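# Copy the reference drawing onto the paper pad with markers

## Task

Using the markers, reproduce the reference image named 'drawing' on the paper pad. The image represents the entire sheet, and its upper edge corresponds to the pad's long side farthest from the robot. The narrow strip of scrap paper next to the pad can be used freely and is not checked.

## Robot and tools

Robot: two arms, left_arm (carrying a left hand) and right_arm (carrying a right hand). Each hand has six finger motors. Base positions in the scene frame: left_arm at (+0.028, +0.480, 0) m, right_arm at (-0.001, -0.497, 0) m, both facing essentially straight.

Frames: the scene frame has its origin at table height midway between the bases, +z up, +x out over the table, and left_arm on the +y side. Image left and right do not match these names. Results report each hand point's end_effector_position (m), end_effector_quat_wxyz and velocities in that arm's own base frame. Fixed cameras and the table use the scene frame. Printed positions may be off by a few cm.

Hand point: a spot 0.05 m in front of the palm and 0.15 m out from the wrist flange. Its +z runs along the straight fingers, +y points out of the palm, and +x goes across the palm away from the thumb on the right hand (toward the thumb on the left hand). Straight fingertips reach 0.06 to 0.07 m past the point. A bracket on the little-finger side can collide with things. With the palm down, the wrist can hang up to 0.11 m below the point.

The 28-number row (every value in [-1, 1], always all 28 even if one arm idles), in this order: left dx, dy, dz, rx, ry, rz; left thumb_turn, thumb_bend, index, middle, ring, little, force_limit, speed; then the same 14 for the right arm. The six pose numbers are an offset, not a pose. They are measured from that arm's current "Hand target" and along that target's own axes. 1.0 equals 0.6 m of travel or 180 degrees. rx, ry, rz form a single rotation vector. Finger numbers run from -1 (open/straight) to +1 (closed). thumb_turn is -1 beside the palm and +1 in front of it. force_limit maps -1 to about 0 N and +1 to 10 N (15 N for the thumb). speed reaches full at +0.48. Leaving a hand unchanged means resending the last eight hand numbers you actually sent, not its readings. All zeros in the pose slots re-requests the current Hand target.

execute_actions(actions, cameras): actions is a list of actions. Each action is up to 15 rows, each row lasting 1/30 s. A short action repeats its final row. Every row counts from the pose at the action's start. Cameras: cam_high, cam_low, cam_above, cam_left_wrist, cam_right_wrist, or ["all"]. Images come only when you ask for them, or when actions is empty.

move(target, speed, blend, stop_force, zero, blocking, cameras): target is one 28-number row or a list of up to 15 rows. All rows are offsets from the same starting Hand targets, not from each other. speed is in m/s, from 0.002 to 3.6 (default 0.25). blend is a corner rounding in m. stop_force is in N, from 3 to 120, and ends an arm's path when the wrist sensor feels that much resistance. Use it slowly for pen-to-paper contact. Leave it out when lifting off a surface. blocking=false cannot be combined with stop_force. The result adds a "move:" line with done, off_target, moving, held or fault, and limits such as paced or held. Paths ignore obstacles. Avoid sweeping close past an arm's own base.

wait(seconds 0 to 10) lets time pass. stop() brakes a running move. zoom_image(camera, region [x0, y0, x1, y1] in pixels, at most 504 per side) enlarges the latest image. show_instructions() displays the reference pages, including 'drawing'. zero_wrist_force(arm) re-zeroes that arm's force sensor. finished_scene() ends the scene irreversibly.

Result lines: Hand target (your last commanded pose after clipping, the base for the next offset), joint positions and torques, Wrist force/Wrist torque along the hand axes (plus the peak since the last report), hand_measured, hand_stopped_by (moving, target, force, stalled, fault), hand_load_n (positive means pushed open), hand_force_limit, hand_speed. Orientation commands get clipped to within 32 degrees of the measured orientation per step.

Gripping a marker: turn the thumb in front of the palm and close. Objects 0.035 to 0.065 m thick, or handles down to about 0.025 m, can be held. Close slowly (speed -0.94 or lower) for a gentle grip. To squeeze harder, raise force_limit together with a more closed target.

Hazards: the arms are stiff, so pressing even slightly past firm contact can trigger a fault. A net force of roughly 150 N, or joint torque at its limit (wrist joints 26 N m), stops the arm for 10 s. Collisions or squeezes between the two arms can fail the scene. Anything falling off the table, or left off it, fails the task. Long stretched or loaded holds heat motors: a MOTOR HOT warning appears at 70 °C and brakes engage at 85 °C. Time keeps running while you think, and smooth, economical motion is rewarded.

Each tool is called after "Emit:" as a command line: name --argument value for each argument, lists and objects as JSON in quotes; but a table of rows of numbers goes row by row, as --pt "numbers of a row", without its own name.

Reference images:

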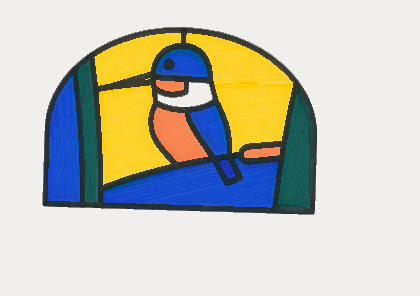

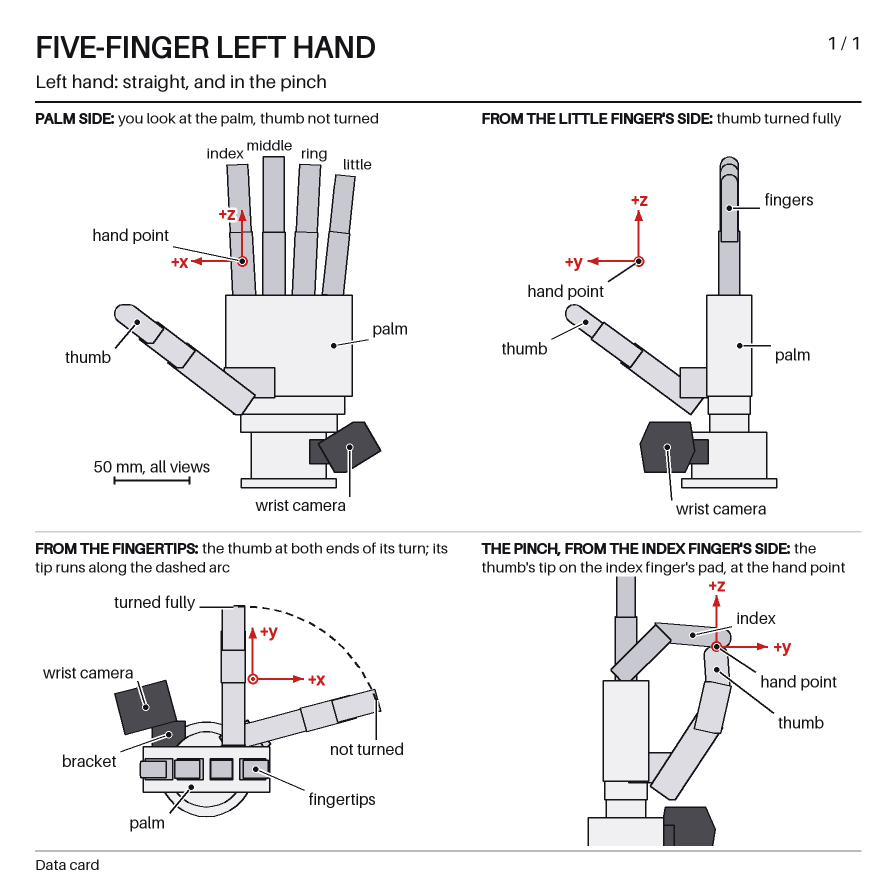

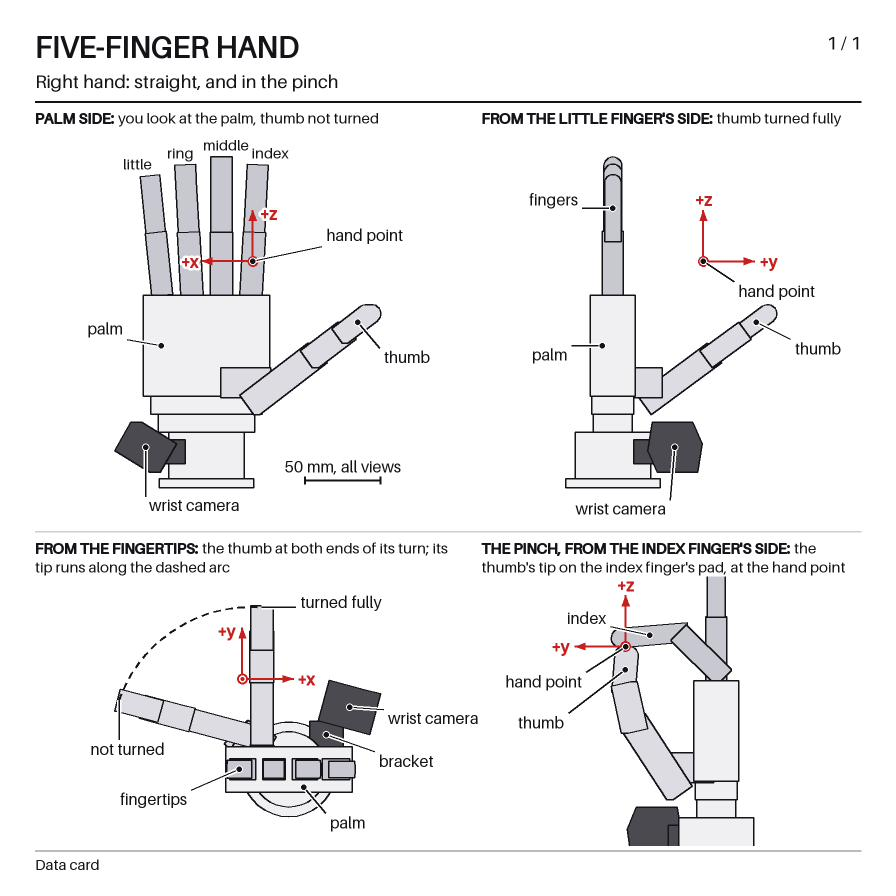

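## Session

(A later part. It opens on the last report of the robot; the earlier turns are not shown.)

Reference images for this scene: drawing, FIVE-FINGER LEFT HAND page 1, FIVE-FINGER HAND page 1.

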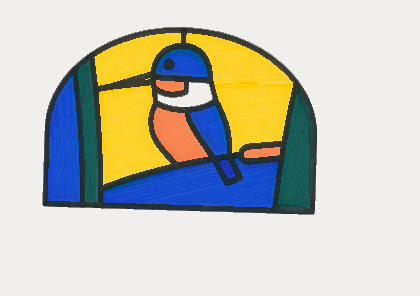

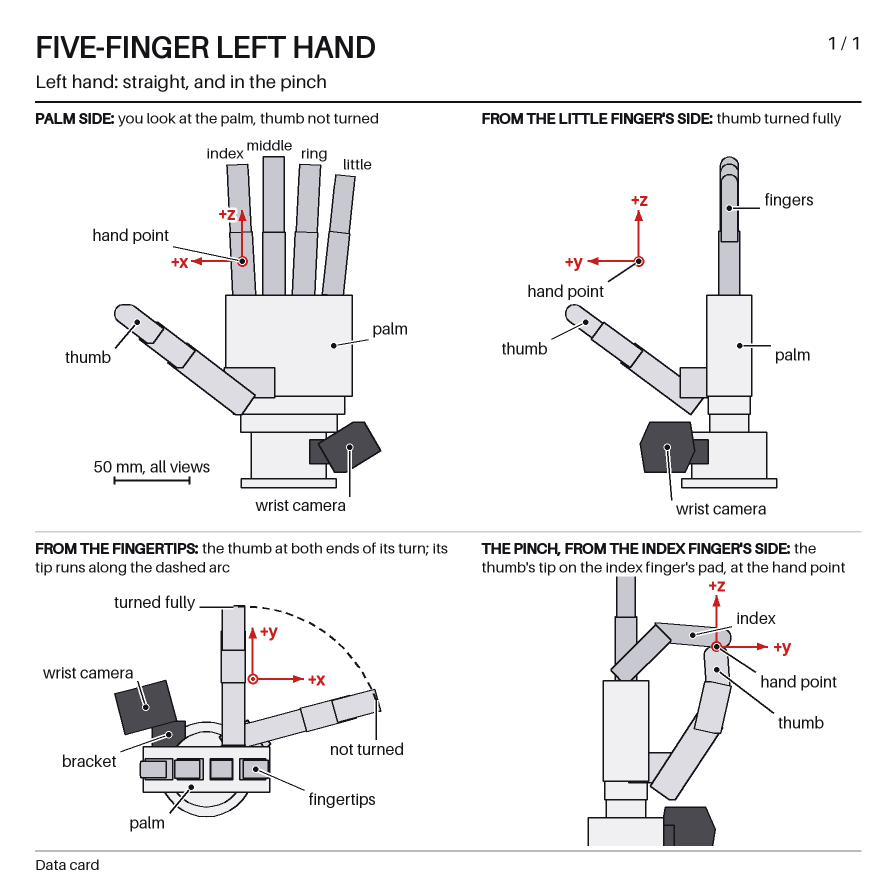

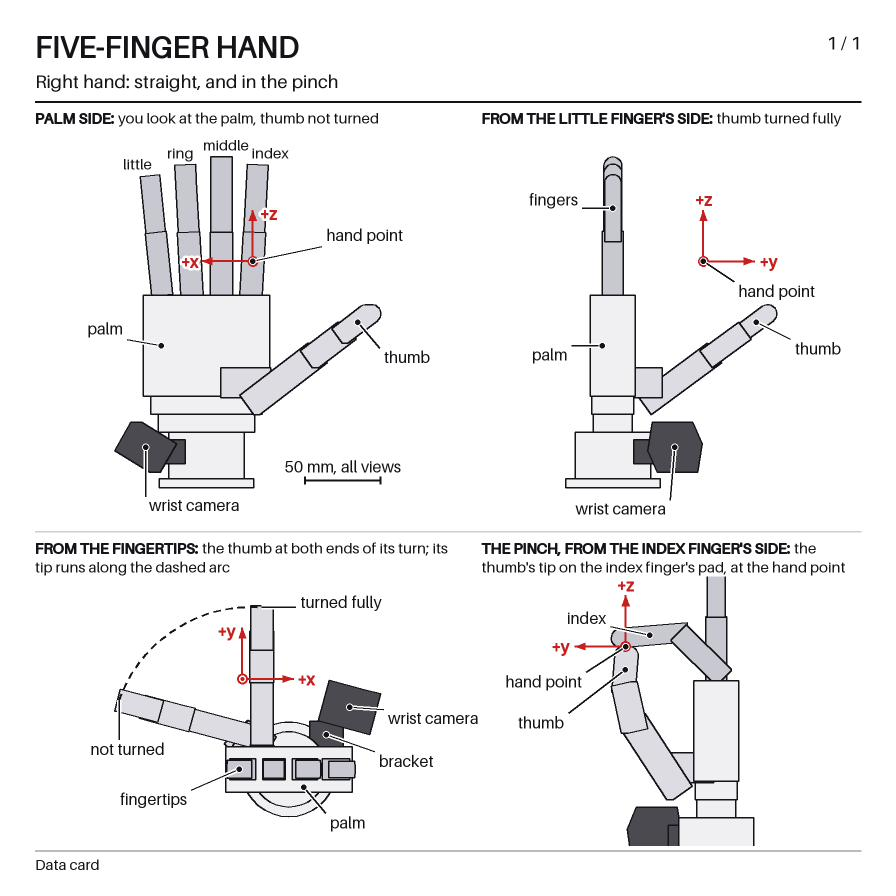

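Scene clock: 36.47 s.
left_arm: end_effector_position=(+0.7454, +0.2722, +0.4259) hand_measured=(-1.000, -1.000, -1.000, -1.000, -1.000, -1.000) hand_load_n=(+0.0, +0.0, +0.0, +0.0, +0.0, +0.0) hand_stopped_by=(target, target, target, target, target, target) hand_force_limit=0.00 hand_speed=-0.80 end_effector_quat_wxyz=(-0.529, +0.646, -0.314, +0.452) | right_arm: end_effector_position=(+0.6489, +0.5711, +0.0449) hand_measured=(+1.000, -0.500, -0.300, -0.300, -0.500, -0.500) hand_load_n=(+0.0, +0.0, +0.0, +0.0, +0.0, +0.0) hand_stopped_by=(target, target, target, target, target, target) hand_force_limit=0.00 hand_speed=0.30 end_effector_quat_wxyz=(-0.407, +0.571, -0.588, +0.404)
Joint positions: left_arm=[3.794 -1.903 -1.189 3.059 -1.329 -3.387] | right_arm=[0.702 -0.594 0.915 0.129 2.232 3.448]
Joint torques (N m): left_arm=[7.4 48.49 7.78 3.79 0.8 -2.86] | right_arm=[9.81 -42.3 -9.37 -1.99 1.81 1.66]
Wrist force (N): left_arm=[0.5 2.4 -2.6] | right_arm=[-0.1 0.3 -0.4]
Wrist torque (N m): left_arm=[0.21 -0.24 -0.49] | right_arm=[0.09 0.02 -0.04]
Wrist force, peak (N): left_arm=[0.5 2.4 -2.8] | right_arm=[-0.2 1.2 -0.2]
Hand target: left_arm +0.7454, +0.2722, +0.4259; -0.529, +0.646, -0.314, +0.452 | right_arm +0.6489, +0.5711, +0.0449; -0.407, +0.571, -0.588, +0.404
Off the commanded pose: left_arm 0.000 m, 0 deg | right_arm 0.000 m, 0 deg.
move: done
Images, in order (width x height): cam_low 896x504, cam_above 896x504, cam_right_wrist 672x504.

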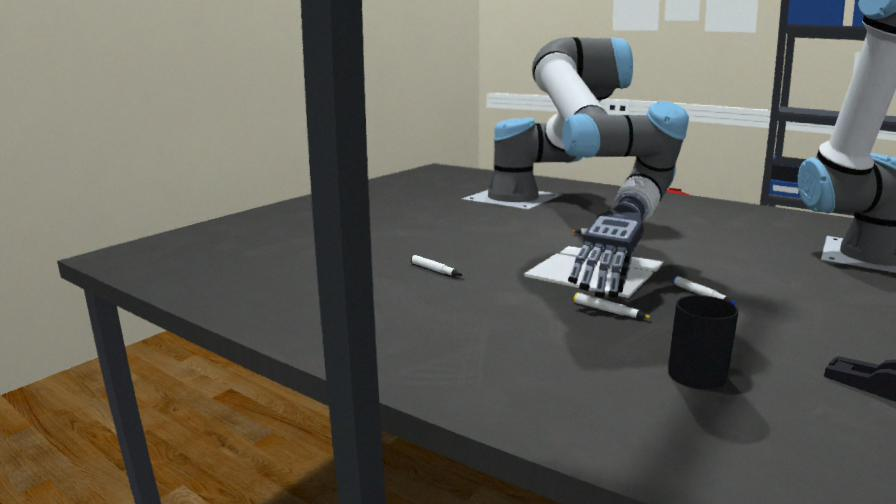

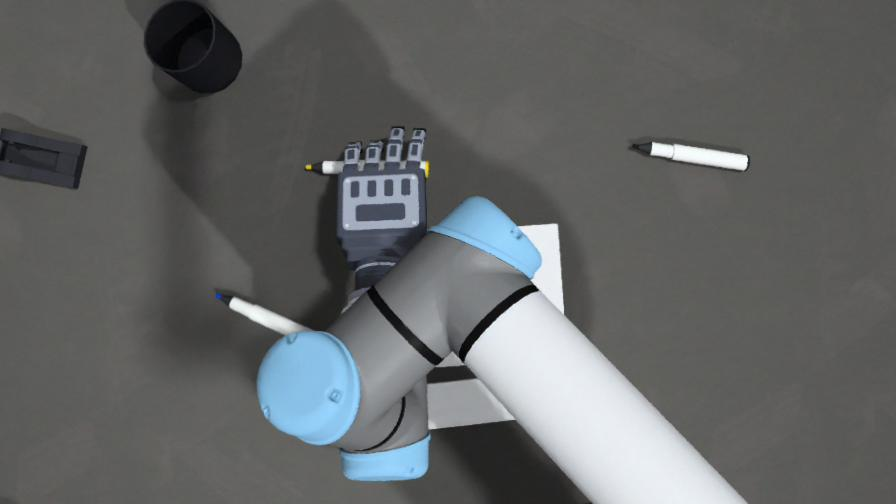

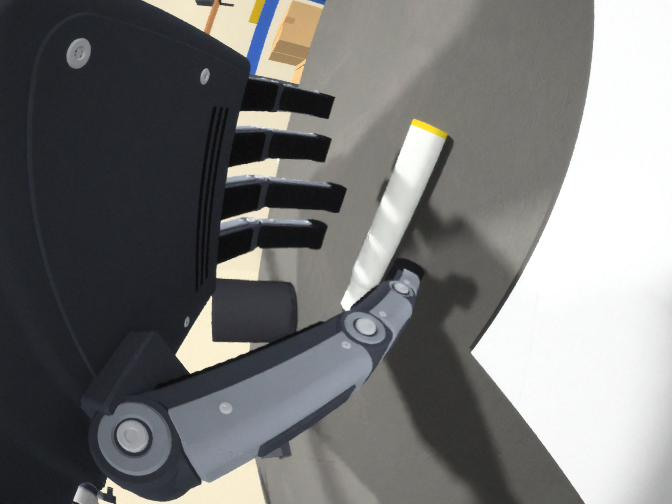

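Emit:
move --target '[0,0,0,0,0,0,-1,-1,-1,-1,-1,-1,0.0,-0.8,0.0004,0.029,0.0177,0,0,0,1,-0.5,-0.3,-0.3,-0.5,-0.5,0.0,0.3]' --speed 0.1 --cameras '["cam_low", "cam_above", "cam_right_wrist"]' --stop_force 5

Emit:
zoom_image --camera "cam_low" --region '[500, 180, 740, 350]'

Emit:
zoom_image --camera "cam_above" --region '[260, 100, 460, 220]'

Scene clock: 40.43 s.
left_arm: end_effector_position=(+0.7454, +0.2722, +0.4259) hand_measured=(-1.000, -1.000, -1.000, -1.000, -1.000, -1.000) hand_load_n=(-0.5, +0.0, -0.5, +0.0, +0.0, +0.0) hand_stopped_by=(target, target, target, target, target, target) hand_force_limit=0.00 hand_speed=-0.80 end_effector_quat_wxyz=(-0.529, +0.646, -0.314, +0.452) | right_arm: end_effector_position=(+0.6529, +0.5711, +0.0249) hand_measured=(+1.000, -0.500, -0.300, -0.300, -0.500, -0.500) hand_load_n=(+0.0, +0.0, +0.0, -0.5, +0.0, +0.0) hand_stopped_by=(target, target, target, target, target, target) hand_force_limit=0.00 hand_speed=0.30 end_effector_quat_wxyz=(-0.407, +0.571, -0.588, +0.404)
Joint positions: left_arm=[3.794 -1.903 -1.189 3.059 -1.329 -3.387] | right_arm=[0.698 -0.568 0.917 0.099 2.229 3.446]
Joint torques (N m): left_arm=[5.66 49.65 8.11 3.72 1 -2.84] | right_arm=[-14 -43.03 -25.28 -1.96 -1.07 -2.17]
Wrist force (N): left_arm=[0.5 2.3 -2.5] | right_arm=[-0.2 0.3 -0.4]
Wrist torque (N m): left_arm=[0.19 -0.24 -0.50] | right_arm=[0.10 0.04 0.08]
Wrist force, peak (N): left_arm=[0.5 2.3 -2.9] | right_arm=[-0.4 1.0 -0.3]
Hand target: left_arm +0.7454, +0.2722, +0.4259; -0.529, +0.646, -0.314, +0.452 | right_arm +0.6529, +0.5711, +0.0249; -0.407, +0.571, -0.588, +0.404
Off the commanded pose: left_arm 0.000 m, 0 deg | right_arm 0.000 m, 0 deg.
move: done
Images, in order (width x height): cam_low 896x504, cam_above 896x504, cam_right_wrist 672x504.

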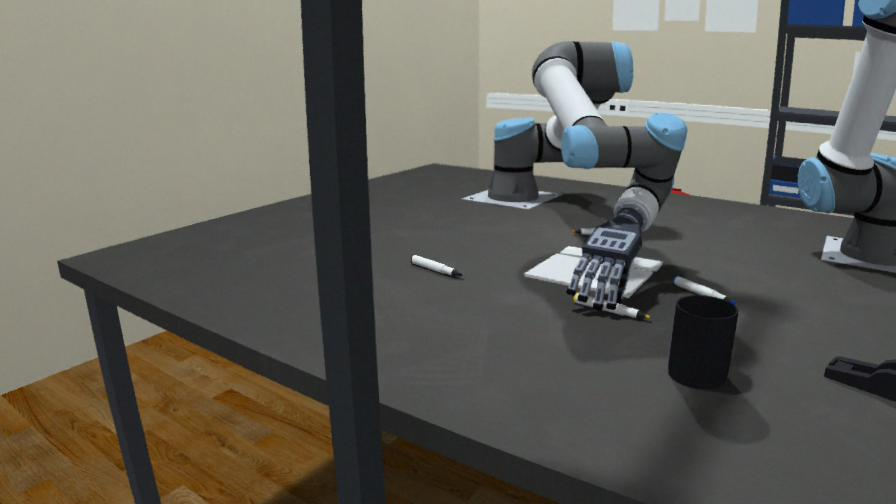

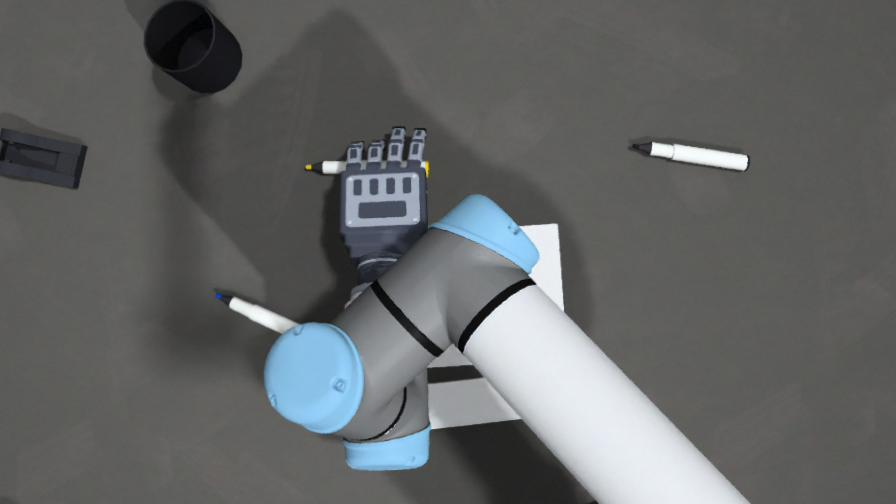

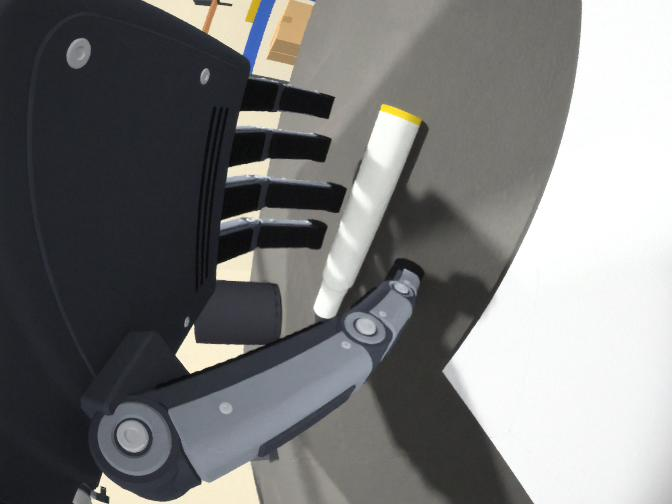

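Scaled by 2.100 from the camera's 896x504 image, which has a finer 1280x720 frame.

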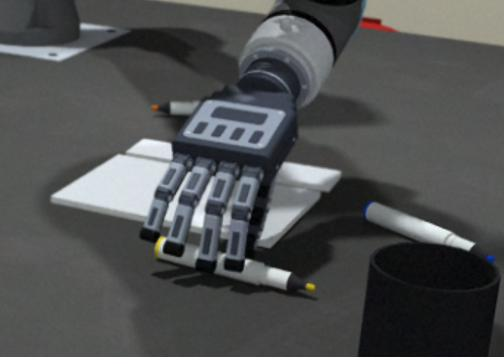

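Scaled by 2.520 from the camera's 896x504 image, which has a finer 1280x720 frame.

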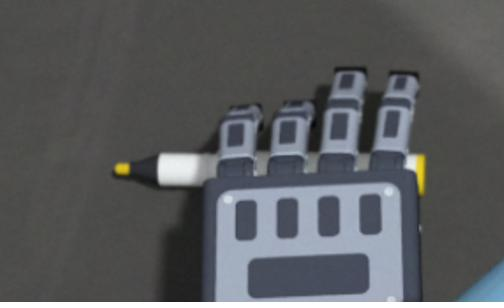

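Emit:
move --target '[0,0,0,0,0,0,-1,-1,-1,-1,-1,-1,0.0,-0.8,0.0003,0.0188,0.0069,0,0,0,1,-0.5,-0.3,-0.3,-0.5,-0.5,0.0,0.3]' --speed 0.05 --cameras '["cam_low", "cam_above", "cam_right_wrist"]' --stop_force 5

Emit:
zoom_image --camera "cam_low" --region '[500, 180, 740, 350]'

Emit:
zoom_image --camera "cam_right_wrist" --region '[200, 60, 520, 340]'

Scene clock: 42.23 s.
left_arm: end_effector_position=(+0.7454, +0.2722, +0.4259) hand_measured=(-1.000, -1.000, -1.000, -1.000, -1.000, -1.000) hand_load_n=(+0.0, +0.0, +0.0, +0.0, +0.0, +0.0) hand_stopped_by=(target, target, target, target, target, target) hand_force_limit=0.00 hand_speed=-0.80 end_effector_quat_wxyz=(-0.529, +0.646, -0.314, +0.452) | right_arm: end_effector_position=(+0.6530, +0.5712, +0.0243) hand_measured=(+1.000, -0.500, -0.300, -0.300, -0.500, -0.500) hand_load_n=(+0.0, -0.5, +0.0, +0.0, +0.0, +0.0) hand_stopped_by=(target, target, target, target, target, target) hand_force_limit=0.00 hand_speed=0.30 end_effector_quat_wxyz=(-0.407, +0.571, -0.588, +0.404)
Joint positions: left_arm=[3.794 -1.903 -1.189 3.059 -1.329 -3.387] | right_arm=[0.698 -0.567 0.917 0.097 2.229 3.446]
Joint torques (N m): left_arm=[5.17 48.93 8.01 3.8 1.33 -2.79] | right_arm=[-13.78 -56.45 -25.17 1.82 -1.08 -2.08]
Wrist force (N): left_arm=[0.5 2.4 -2.8] | right_arm=[-0.1 -2.8 -3.6]
Wrist torque (N m): left_arm=[0.21 -0.23 -0.50] | right_arm=[-0.09 0.06 0.04]
Wrist force, peak (N): left_arm=[0.6 2.4 -2.9] | right_arm=[-0.7 -12.8 -12.7]
Hand target: left_arm +0.7454, +0.2722, +0.4259; -0.529, +0.646, -0.314, +0.452 | right_arm +0.6530, +0.5712, +0.0243; -0.407, +0.571, -0.588, +0.404 (not the last commanded pose)
Off the commanded pose: left_arm 0.000 m, 0 deg | right_arm 0.011 m, 0 deg.
move: contact (right_arm)
Images, in order (width x height): cam_low 896x504, cam_above 896x504, cam_right_wrist 672x504.

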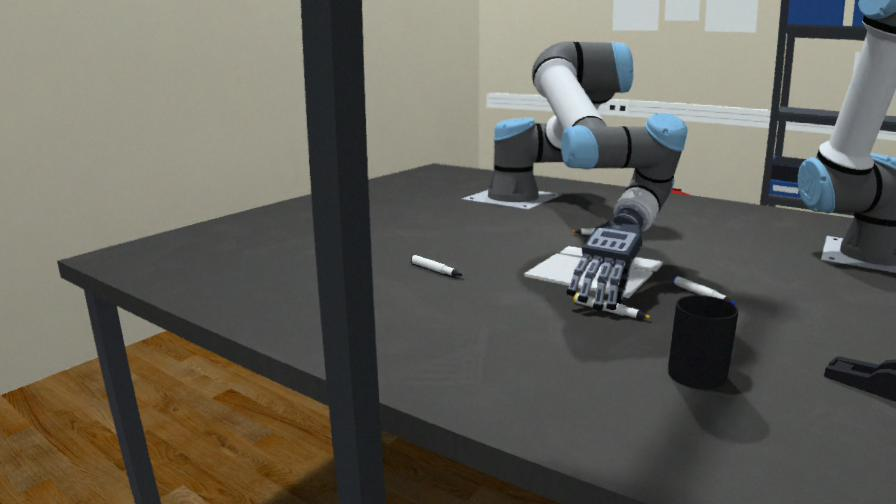

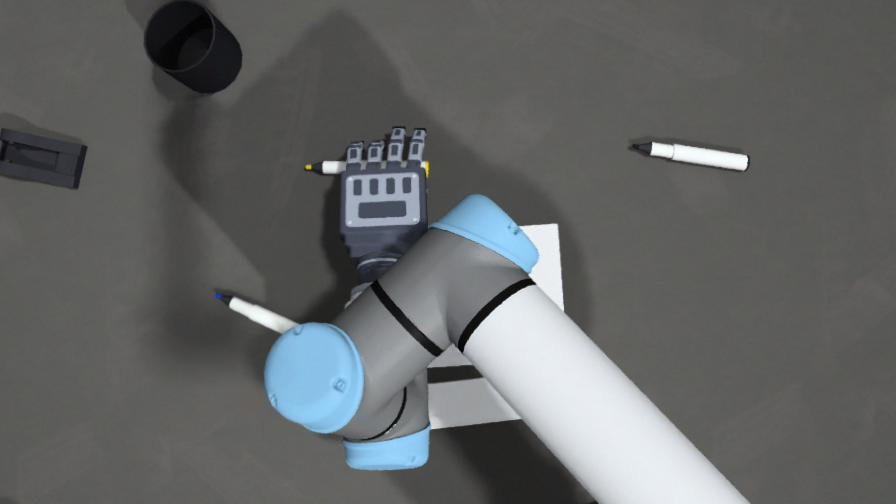

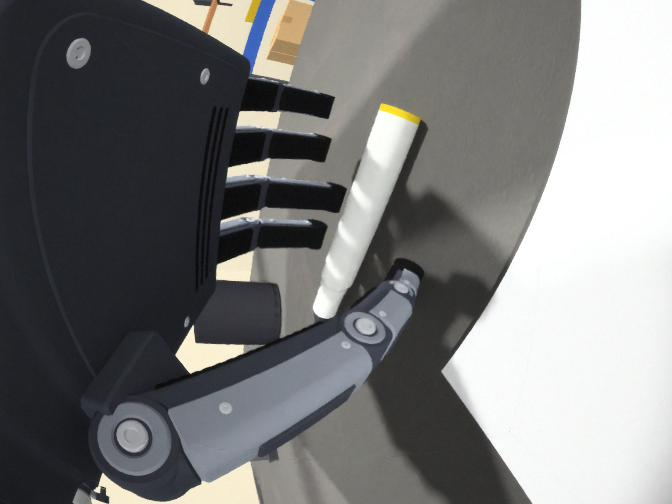

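Scaled by 2.100 from the camera's 896x504 image, which has a finer 1280x720 frame.

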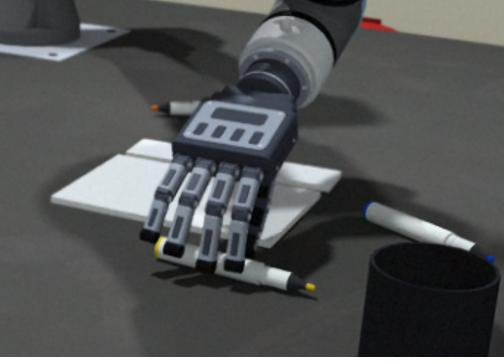

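Scaled by 1.575 from the camera's 672x504 image, which has a finer 960x720 frame.

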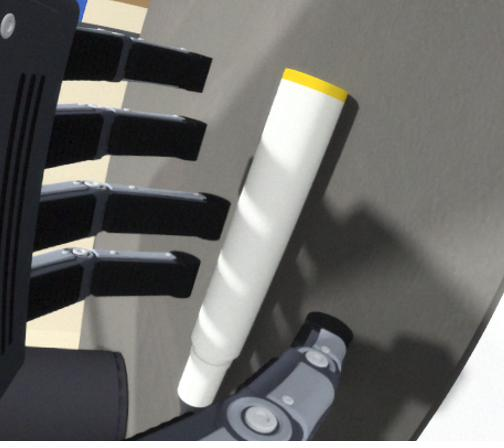

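Emit:
move --target '[0,0,0,0,0,0,-1,-1,-1,-1,-1,-1,0.0,-0.8,0,-0.0128,-0.0171,0,0,0,1,-0.05,-0.45,-0.45,-0.5,-0.5,0.0,0.3]' --speed 0.1 --cameras '["cam_right_wrist"]'

Scene clock: 44.13 s.
left_arm: end_effector_position=(+0.7454, +0.2722, +0.4259) hand_measured=(-1.000, -1.000, -1.000, -1.000, -1.000, -1.000) hand_load_n=(+0.0, +0.0, +0.0, +0.0, +0.0, +0.0) hand_stopped_by=(target, target, target, target, target, target) hand_force_limit=0.00 hand_speed=-0.80 end_effector_quat_wxyz=(-0.529, +0.646, -0.314, +0.452) | right_arm: end_effector_position=(+0.6460, +0.5711, +0.0349) hand_measured=(+1.000, -0.050, -0.450, -0.450, -0.500, -0.500) hand_load_n=(+0.0, +0.5, +0.0, +0.0, +0.0, +0.0) hand_stopped_by=(target, target, target, target, target, target) hand_force_limit=0.00 hand_speed=0.30 end_effector_quat_wxyz=(-0.407, +0.571, -0.588, +0.404)
Joint positions: left_arm=[3.794 -1.903 -1.189 3.059 -1.329 -3.387] | right_arm=[0.705 -0.589 0.933 0.107 2.235 3.45]
Joint torques (N m): left_arm=[7.09 47.93 8.03 3.83 0.92 -2.66] | right_arm=[9.94 -59 -8.64 1.72 1.87 1.96]
Wrist force (N): left_arm=[0.4 2.3 -2.5] | right_arm=[-0.2 0.6 -0.2]
Wrist torque (N m): left_arm=[0.18 -0.22 -0.50] | right_arm=[0.12 0.03 -0.05]
Wrist force, peak (N): left_arm=[0.5 2.3 -2.9] | right_arm=[-0.4 -3.0 -3.8]
Hand target: left_arm +0.7454, +0.2722, +0.4259; -0.529, +0.646, -0.314, +0.452 | right_arm +0.6460, +0.5711, +0.0350; -0.407, +0.571, -0.588, +0.404
Off the commanded pose: left_arm 0.000 m, 0 deg | right_arm 0.000 m, 0 deg.
move: done
Images, in order (width x height): cam_right_wrist 672x504.

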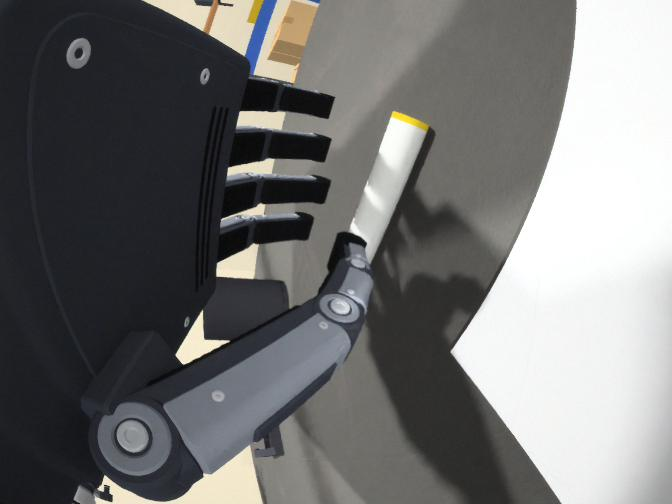

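Emit:
move --target '[0,0,0,0,0,0,-1,-1,-1,-1,-1,-1,0.0,-0.8,0.0006,0.0313,0.0114,0,0,0,1,-0.05,-0.45,-0.45,-0.5,-0.5,0.0,0.3]' --speed 0.05 --cameras '["cam_low", "cam_above", "cam_right_wrist"]' --stop_force 4

Emit:
zoom_image --camera "cam_low" --region '[540, 220, 700, 340]'

Emit:
zoom_image --camera "cam_right_wrist" --region '[200, 60, 520, 340]'

Scene clock: 45.77 s.
left_arm: end_effector_position=(+0.7454, +0.2722, +0.4259) hand_measured=(-1.000, -1.000, -1.000, -1.000, -1.000, -1.000) hand_load_n=(+0.0, +0.0, +0.0, +0.0, +0.0, +0.0) hand_stopped_by=(target, target, target, target, target, target) hand_force_limit=0.00 hand_speed=-0.80 end_effector_quat_wxyz=(-0.529, +0.646, -0.314, +0.452) | right_arm: end_effector_position=(+0.6460, +0.5711, +0.0150) hand_measured=(+1.000, -0.050, -0.450, -0.450, -0.500, -0.500) hand_load_n=(+0.0, +0.0, +0.0, +0.0, +0.0, +0.0) hand_stopped_by=(target, target, target, target, target, target) hand_force_limit=0.00 hand_speed=0.30 end_effector_quat_wxyz=(-0.407, +0.571, -0.588, +0.404)
Joint positions: left_arm=[3.794 -1.903 -1.189 3.059 -1.329 -3.387] | right_arm=[0.705 -0.569 0.947 0.072 2.235 3.45]
Joint torques (N m): left_arm=[6.69 48.12 7.46 3.77 1.11 -2.68] | right_arm=[7.53 -43.1 -8.71 -1.98 0.3 -1.25]
Wrist force (N): left_arm=[0.3 2.0 -2.5] | right_arm=[-0.1 0.5 -0.4]
Wrist torque (N m): left_arm=[0.15 -0.21 -0.50] | right_arm=[0.12 0.03 -0.05]
Wrist force, peak (N): left_arm=[0.5 2.3 -3.0] | right_arm=[0.1 0.9 -0.4]
Hand target: left_arm +0.7454, +0.2722, +0.4259; -0.529, +0.646, -0.314, +0.452 | right_arm +0.6460, +0.5711, +0.0150; -0.407, +0.571, -0.588, +0.404
Off the commanded pose: left_arm 0.000 m, 0 deg | right_arm 0.000 m, 0 deg.
move: done
Images, in order (width x height): cam_low 896x504, cam_above 896x504, cam_right_wrist 672x504.

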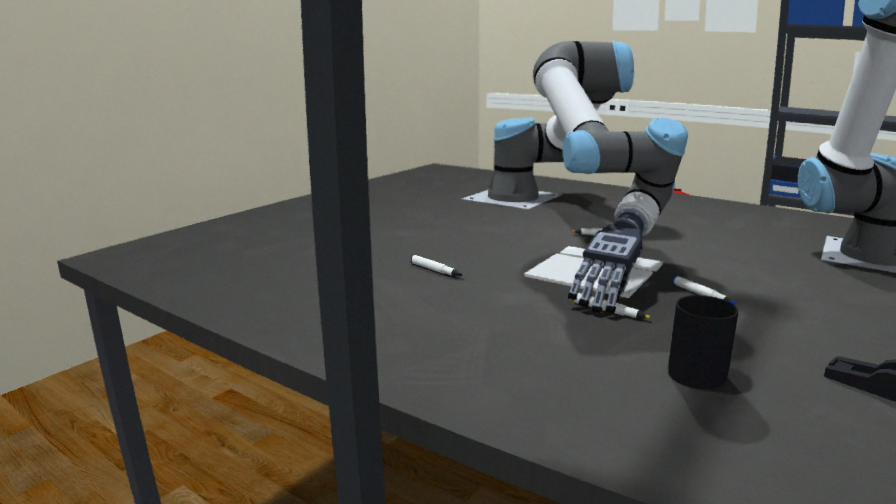

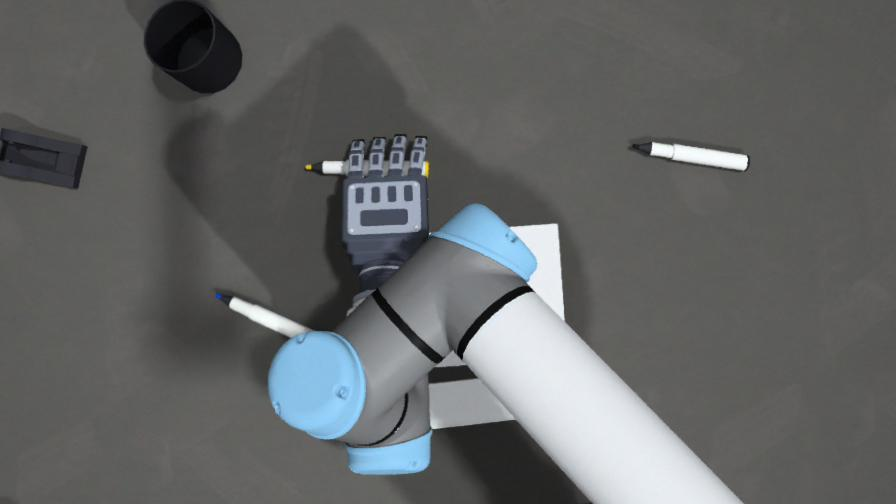

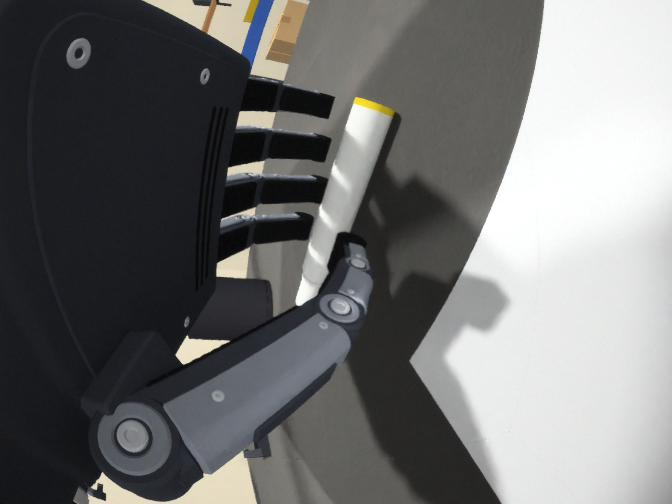

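Scaled by 3.150 from the camera's 896x504 image, which has a finer 1280x720 frame.

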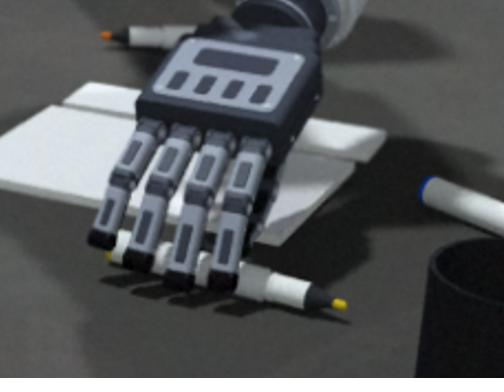

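Scaled by 1.575 from the camera's 672x504 image, which has a finer 960x720 frame.

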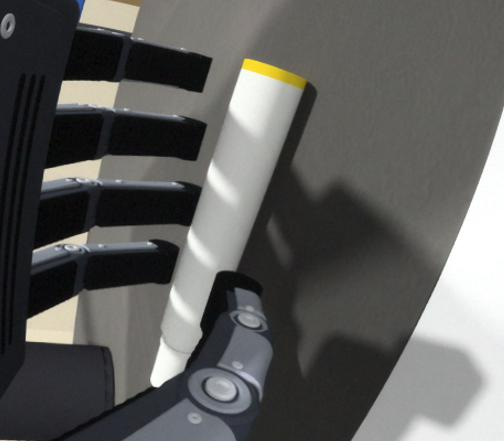

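Emit:
move --target '[0,0,0,0,0,0,-1,-1,-1,-1,-1,-1,0.0,-0.8,0,0,0,0,0,0,1,-0.05,0.3,0.3,-0.5,-0.5,0.0,-0.92]' --cameras '["cam_low", "cam_above", "cam_right_wrist"]'

Emit:
zoom_image --camera "cam_low" --region '[540, 220, 700, 340]'

Emit:
zoom_image --camera "cam_right_wrist" --region '[200, 60, 520, 340]'

Scene clock: 48.33 s.
left_arm: end_effector_position=(+0.7454, +0.2722, +0.4259) hand_measured=(-1.000, -1.000, -1.000, -1.000, -1.000, -1.000) hand_load_n=(+0.0, +0.0, +0.0, +0.0, +0.0, +0.0) hand_stopped_by=(target, target, target, target, target, target) hand_force_limit=0.00 hand_speed=-0.80 end_effector_quat_wxyz=(-0.529, +0.646, -0.314, +0.452) | right_arm: end_effector_position=(+0.6460, +0.5711, +0.0150) hand_measured=(+1.000, -0.050, -0.026, -0.272, -0.500, -0.500) hand_load_n=(-2.5, +1.0, +5.5, +5.0, +0.0, +0.0) hand_stopped_by=(target, target, force, force, target, target) hand_force_limit=0.00 hand_speed=-0.92 end_effector_quat_wxyz=(-0.407, +0.571, -0.588, +0.404)
Joint positions: left_arm=[3.794 -1.903 -1.189 3.059 -1.329 -3.387] | right_arm=[0.705 -0.569 0.947 0.072 2.235 3.45]
Joint torques (N m): left_arm=[6.7 49.26 10.11 3.82 0.9 -2.78] | right_arm=[3.53 -42.27 -9.64 2.57 -0.98 -1.35]
Wrist force (N): left_arm=[0.5 2.4 -2.6] | right_arm=[0.0 -7.8 -0.4]
Wrist torque (N m): left_arm=[0.20 -0.24 -0.49] | right_arm=[0.07 0.04 -0.23]
Wrist force, peak (N): left_arm=[0.4 2.4 -3.0] | right_arm=[0.1 -8.3 -0.3]
Hand target: left_arm +0.7454, +0.2722, +0.4259; -0.529, +0.646, -0.314, +0.452 | right_arm +0.6460, +0.5711, +0.0150; -0.407, +0.571, -0.588, +0.404
Off the commanded pose: left_arm 0.000 m, 0 deg | right_arm 0.000 m, 0 deg.
move: done
Images, in order (width x height): cam_low 896x504, cam_above 896x504, cam_right_wrist 672x504.

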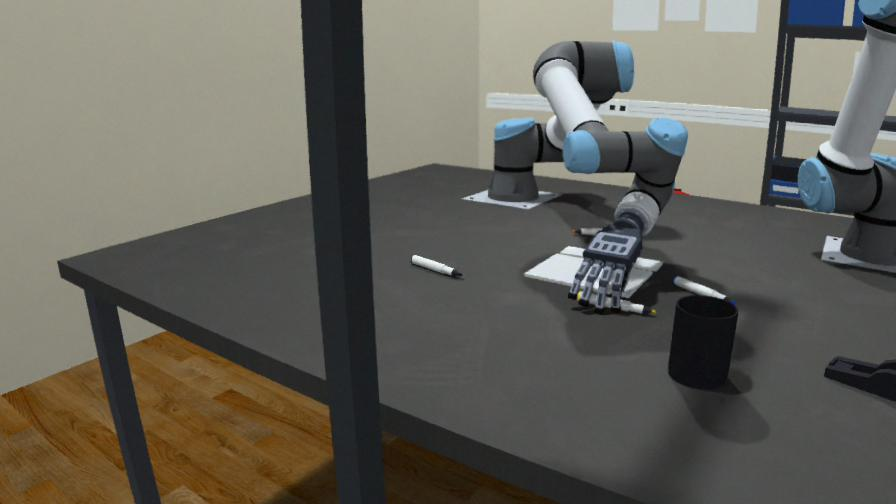

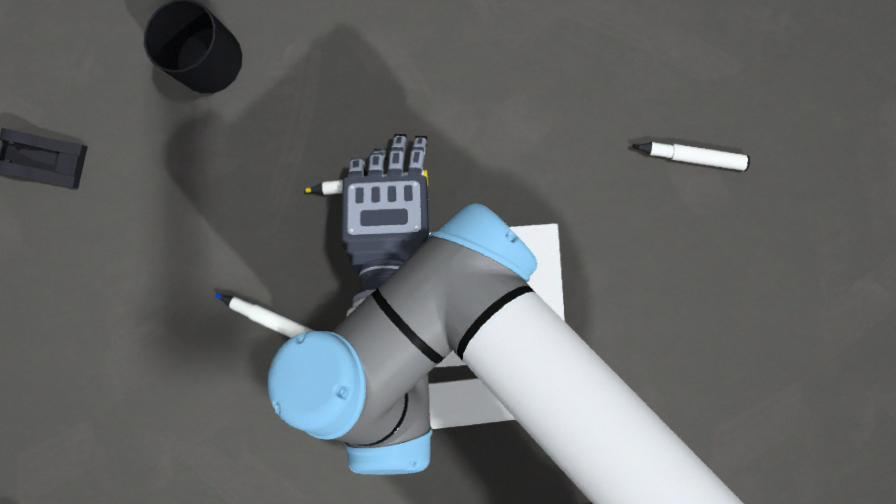

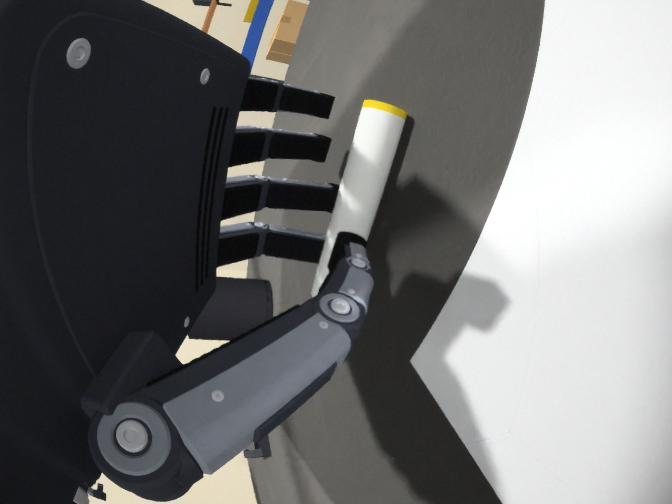

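Scaled by 3.150 from the camera's 896x504 image, which has a finer 1280x720 frame.

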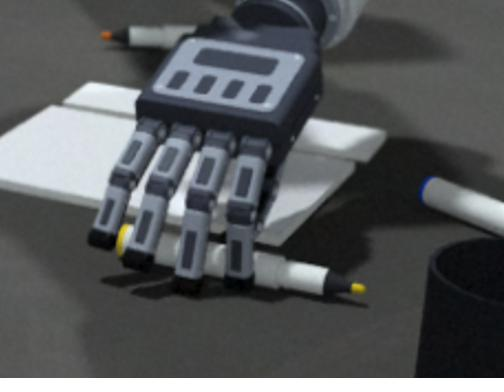

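Scaled by 1.575 from the camera's 672x504 image, which has a finer 960x720 frame.

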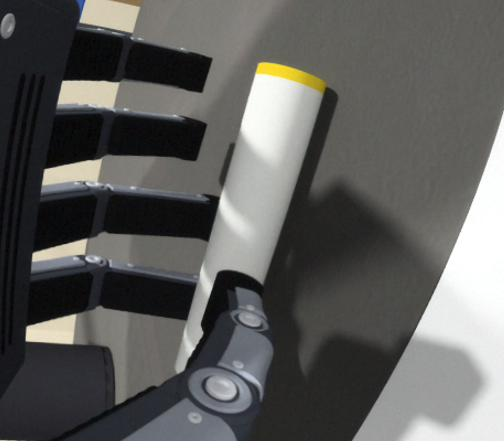

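Emit:
move --target '[0,0,0,0,0,0,-1,-1,-1,-1,-1,-1,0.0,-0.8,0,0,0,0,0,0,1,-0.25,-0.45,-0.45,-0.5,-0.5,0.0,-0.5]' --cameras '["cam_above", "cam_right_wrist"]'

Scene clock: 49.80 s.
left_arm: end_effector_position=(+0.7454, +0.2722, +0.4259) hand_measured=(-1.000, -1.000, -1.000, -1.000, -1.000, -1.000) hand_load_n=(-0.5, +0.0, +0.0, +0.0, +0.0, +0.0) hand_stopped_by=(target, target, target, target, target, target) hand_force_limit=0.00 hand_speed=-0.80 end_effector_quat_wxyz=(-0.529, +0.646, -0.314, +0.452) | right_arm: end_effector_position=(+0.6460, +0.5711, +0.0150) hand_measured=(+1.000, -0.248, -0.450, -0.450, -0.500, -0.500) hand_load_n=(+0.0, -2.0, -0.5, +0.0, +0.0, -0.5) hand_stopped_by=(target, target, target, target, target, target) hand_force_limit=0.00 hand_speed=-0.50 end_effector_quat_wxyz=(-0.407, +0.571, -0.588, +0.404)
Joint positions: left_arm=[3.794 -1.903 -1.189 3.059 -1.329 -3.387] | right_arm=[0.705 -0.569 0.947 0.072 2.235 3.45]
Joint torques (N m): left_arm=[5.57 48.5 7.99 3.88 0.93 -2.95] | right_arm=[0.66 -47.68 -11.23 -1.36 -1.03 -1.19]
Wrist force (N): left_arm=[0.3 2.2 -2.7] | right_arm=[-0.2 -2.0 0.2]
Wrist torque (N m): left_arm=[0.18 -0.21 -0.51] | right_arm=[0.02 0.01 -0.09]
Wrist force, peak (N): left_arm=[0.5 2.2 -3.0] | right_arm=[-0.1 -8.2 -0.5]
Hand target: left_arm +0.7454, +0.2722, +0.4259; -0.529, +0.646, -0.314, +0.452 | right_arm +0.6460, +0.5711, +0.0150; -0.407, +0.571, -0.588, +0.404
Off the commanded pose: left_arm 0.000 m, 0 deg | right_arm 0.000 m, 0 deg.
move: done
Images, in order (width x height): cam_above 896x504, cam_right_wrist 672x504.

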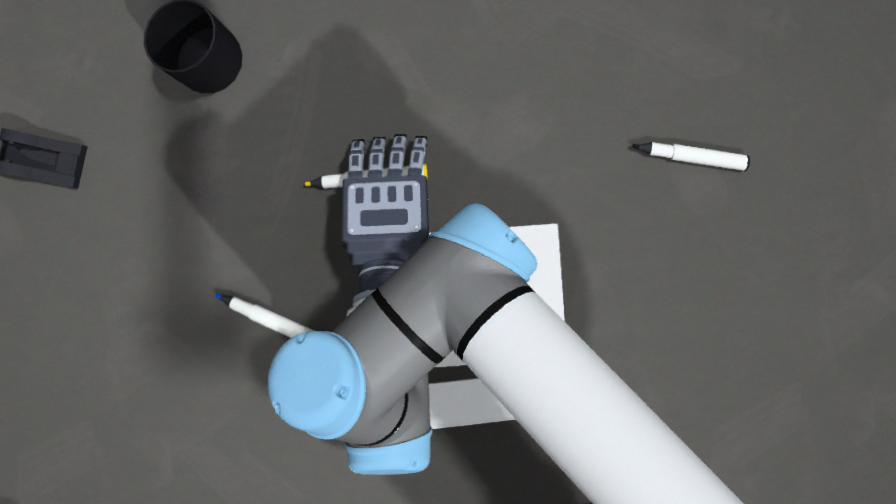

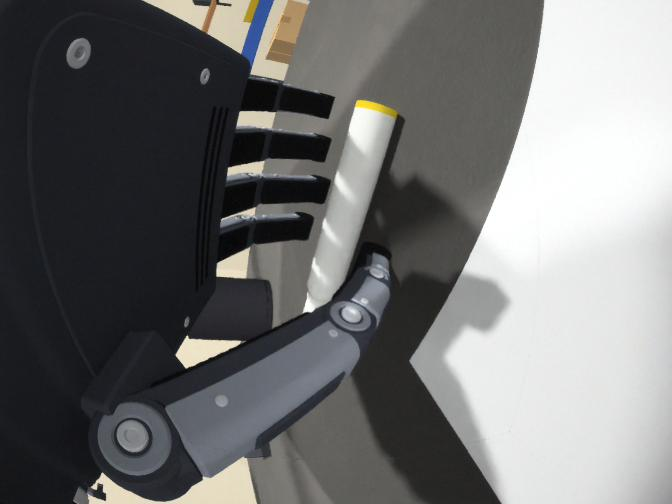

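Emit:
move --target '[0,0,0,0,0,0,-1,-1,-1,-1,-1,-1,0.0,-0.8,-0.0009,-0.047,-0.0172,0.0594,-0.0354,-0.0147,1,-0.08,-0.45,-0.45,-0.5,-0.5,0.0,-0.5]' --speed 0.15 --cameras '["cam_above", "cam_right_wrist"]'

Emit:
zoom_image --camera "cam_above" --region '[260, 100, 460, 220]'

Scene clock: 52.30 s.
left_arm: end_effector_position=(+0.7454, +0.2722, +0.4259) hand_measured=(-1.000, -1.000, -1.000, -1.000, -1.000, -1.000) hand_load_n=(+0.0, +0.0, -0.5, +0.0, +0.0, +0.0) hand_stopped_by=(target, target, target, target, target, target) hand_force_limit=0.00 hand_speed=-0.80 end_effector_quat_wxyz=(-0.529, +0.646, -0.314, +0.452) | right_arm: end_effector_position=(+0.6460, +0.5711, +0.0450) hand_measured=(+1.000, -0.080, -0.450, -0.450, -0.500, -0.500) hand_load_n=(+0.0, +0.0, -0.5, +0.0, +0.0, +0.0) hand_stopped_by=(target, target, target, target, target, target) hand_force_limit=0.00 hand_speed=-0.50 end_effector_quat_wxyz=(-0.481, +0.565, -0.511, +0.434)
Joint positions: left_arm=[3.794 -1.903 -1.189 3.059 -1.329 -3.387] | right_arm=[0.693 -0.698 1.213 -0.32 2.153 3.251]
Joint torques (N m): left_arm=[7.15 48.11 6.99 4.03 1.06 -2.6] | right_arm=[-13.57 -55.01 -9.45 -2.57 -1.42 -2.27]
Wrist force (N): left_arm=[0.4 2.2 -2.9] | right_arm=[0.0 0.2 -0.3]
Wrist torque (N m): left_arm=[0.20 -0.23 -0.49] | right_arm=[0.03 0.04 0.10]
Wrist force, peak (N): left_arm=[0.3 2.4 -2.9] | right_arm=[-0.3 -2.5 0.3]
Hand target: left_arm +0.7454, +0.2722, +0.4259; -0.529, +0.646, -0.314, +0.452 | right_arm +0.6460, +0.5711, +0.0450; -0.481, +0.565, -0.511, +0.434
Off the commanded pose: left_arm 0.000 m, 0 deg | right_arm 0.000 m, 0 deg.
move: done
Images, in order (width x height): cam_above 896x504, cam_right_wrist 672x504.

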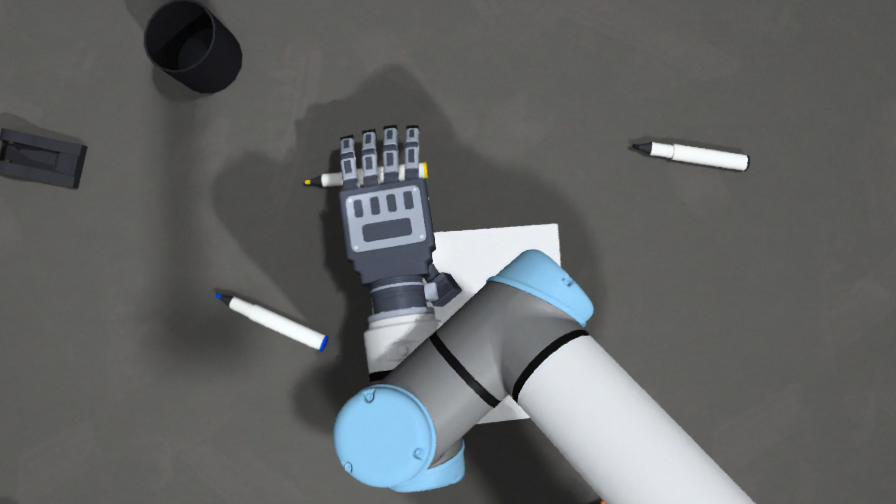

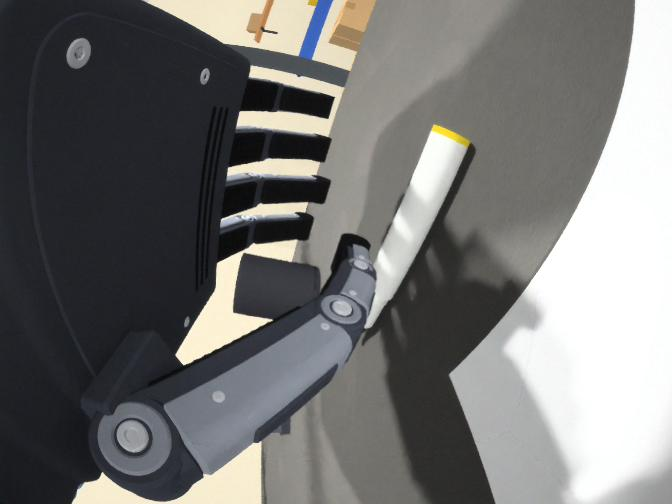

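Scaled by 2.520 from the camera's 896x504 image, which has a finer 1280x720 frame.

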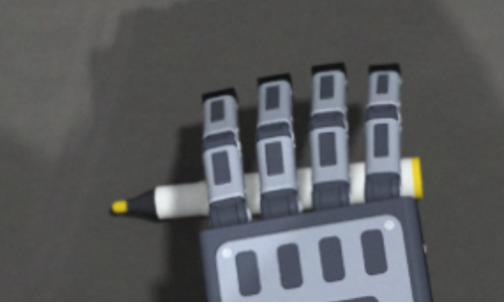

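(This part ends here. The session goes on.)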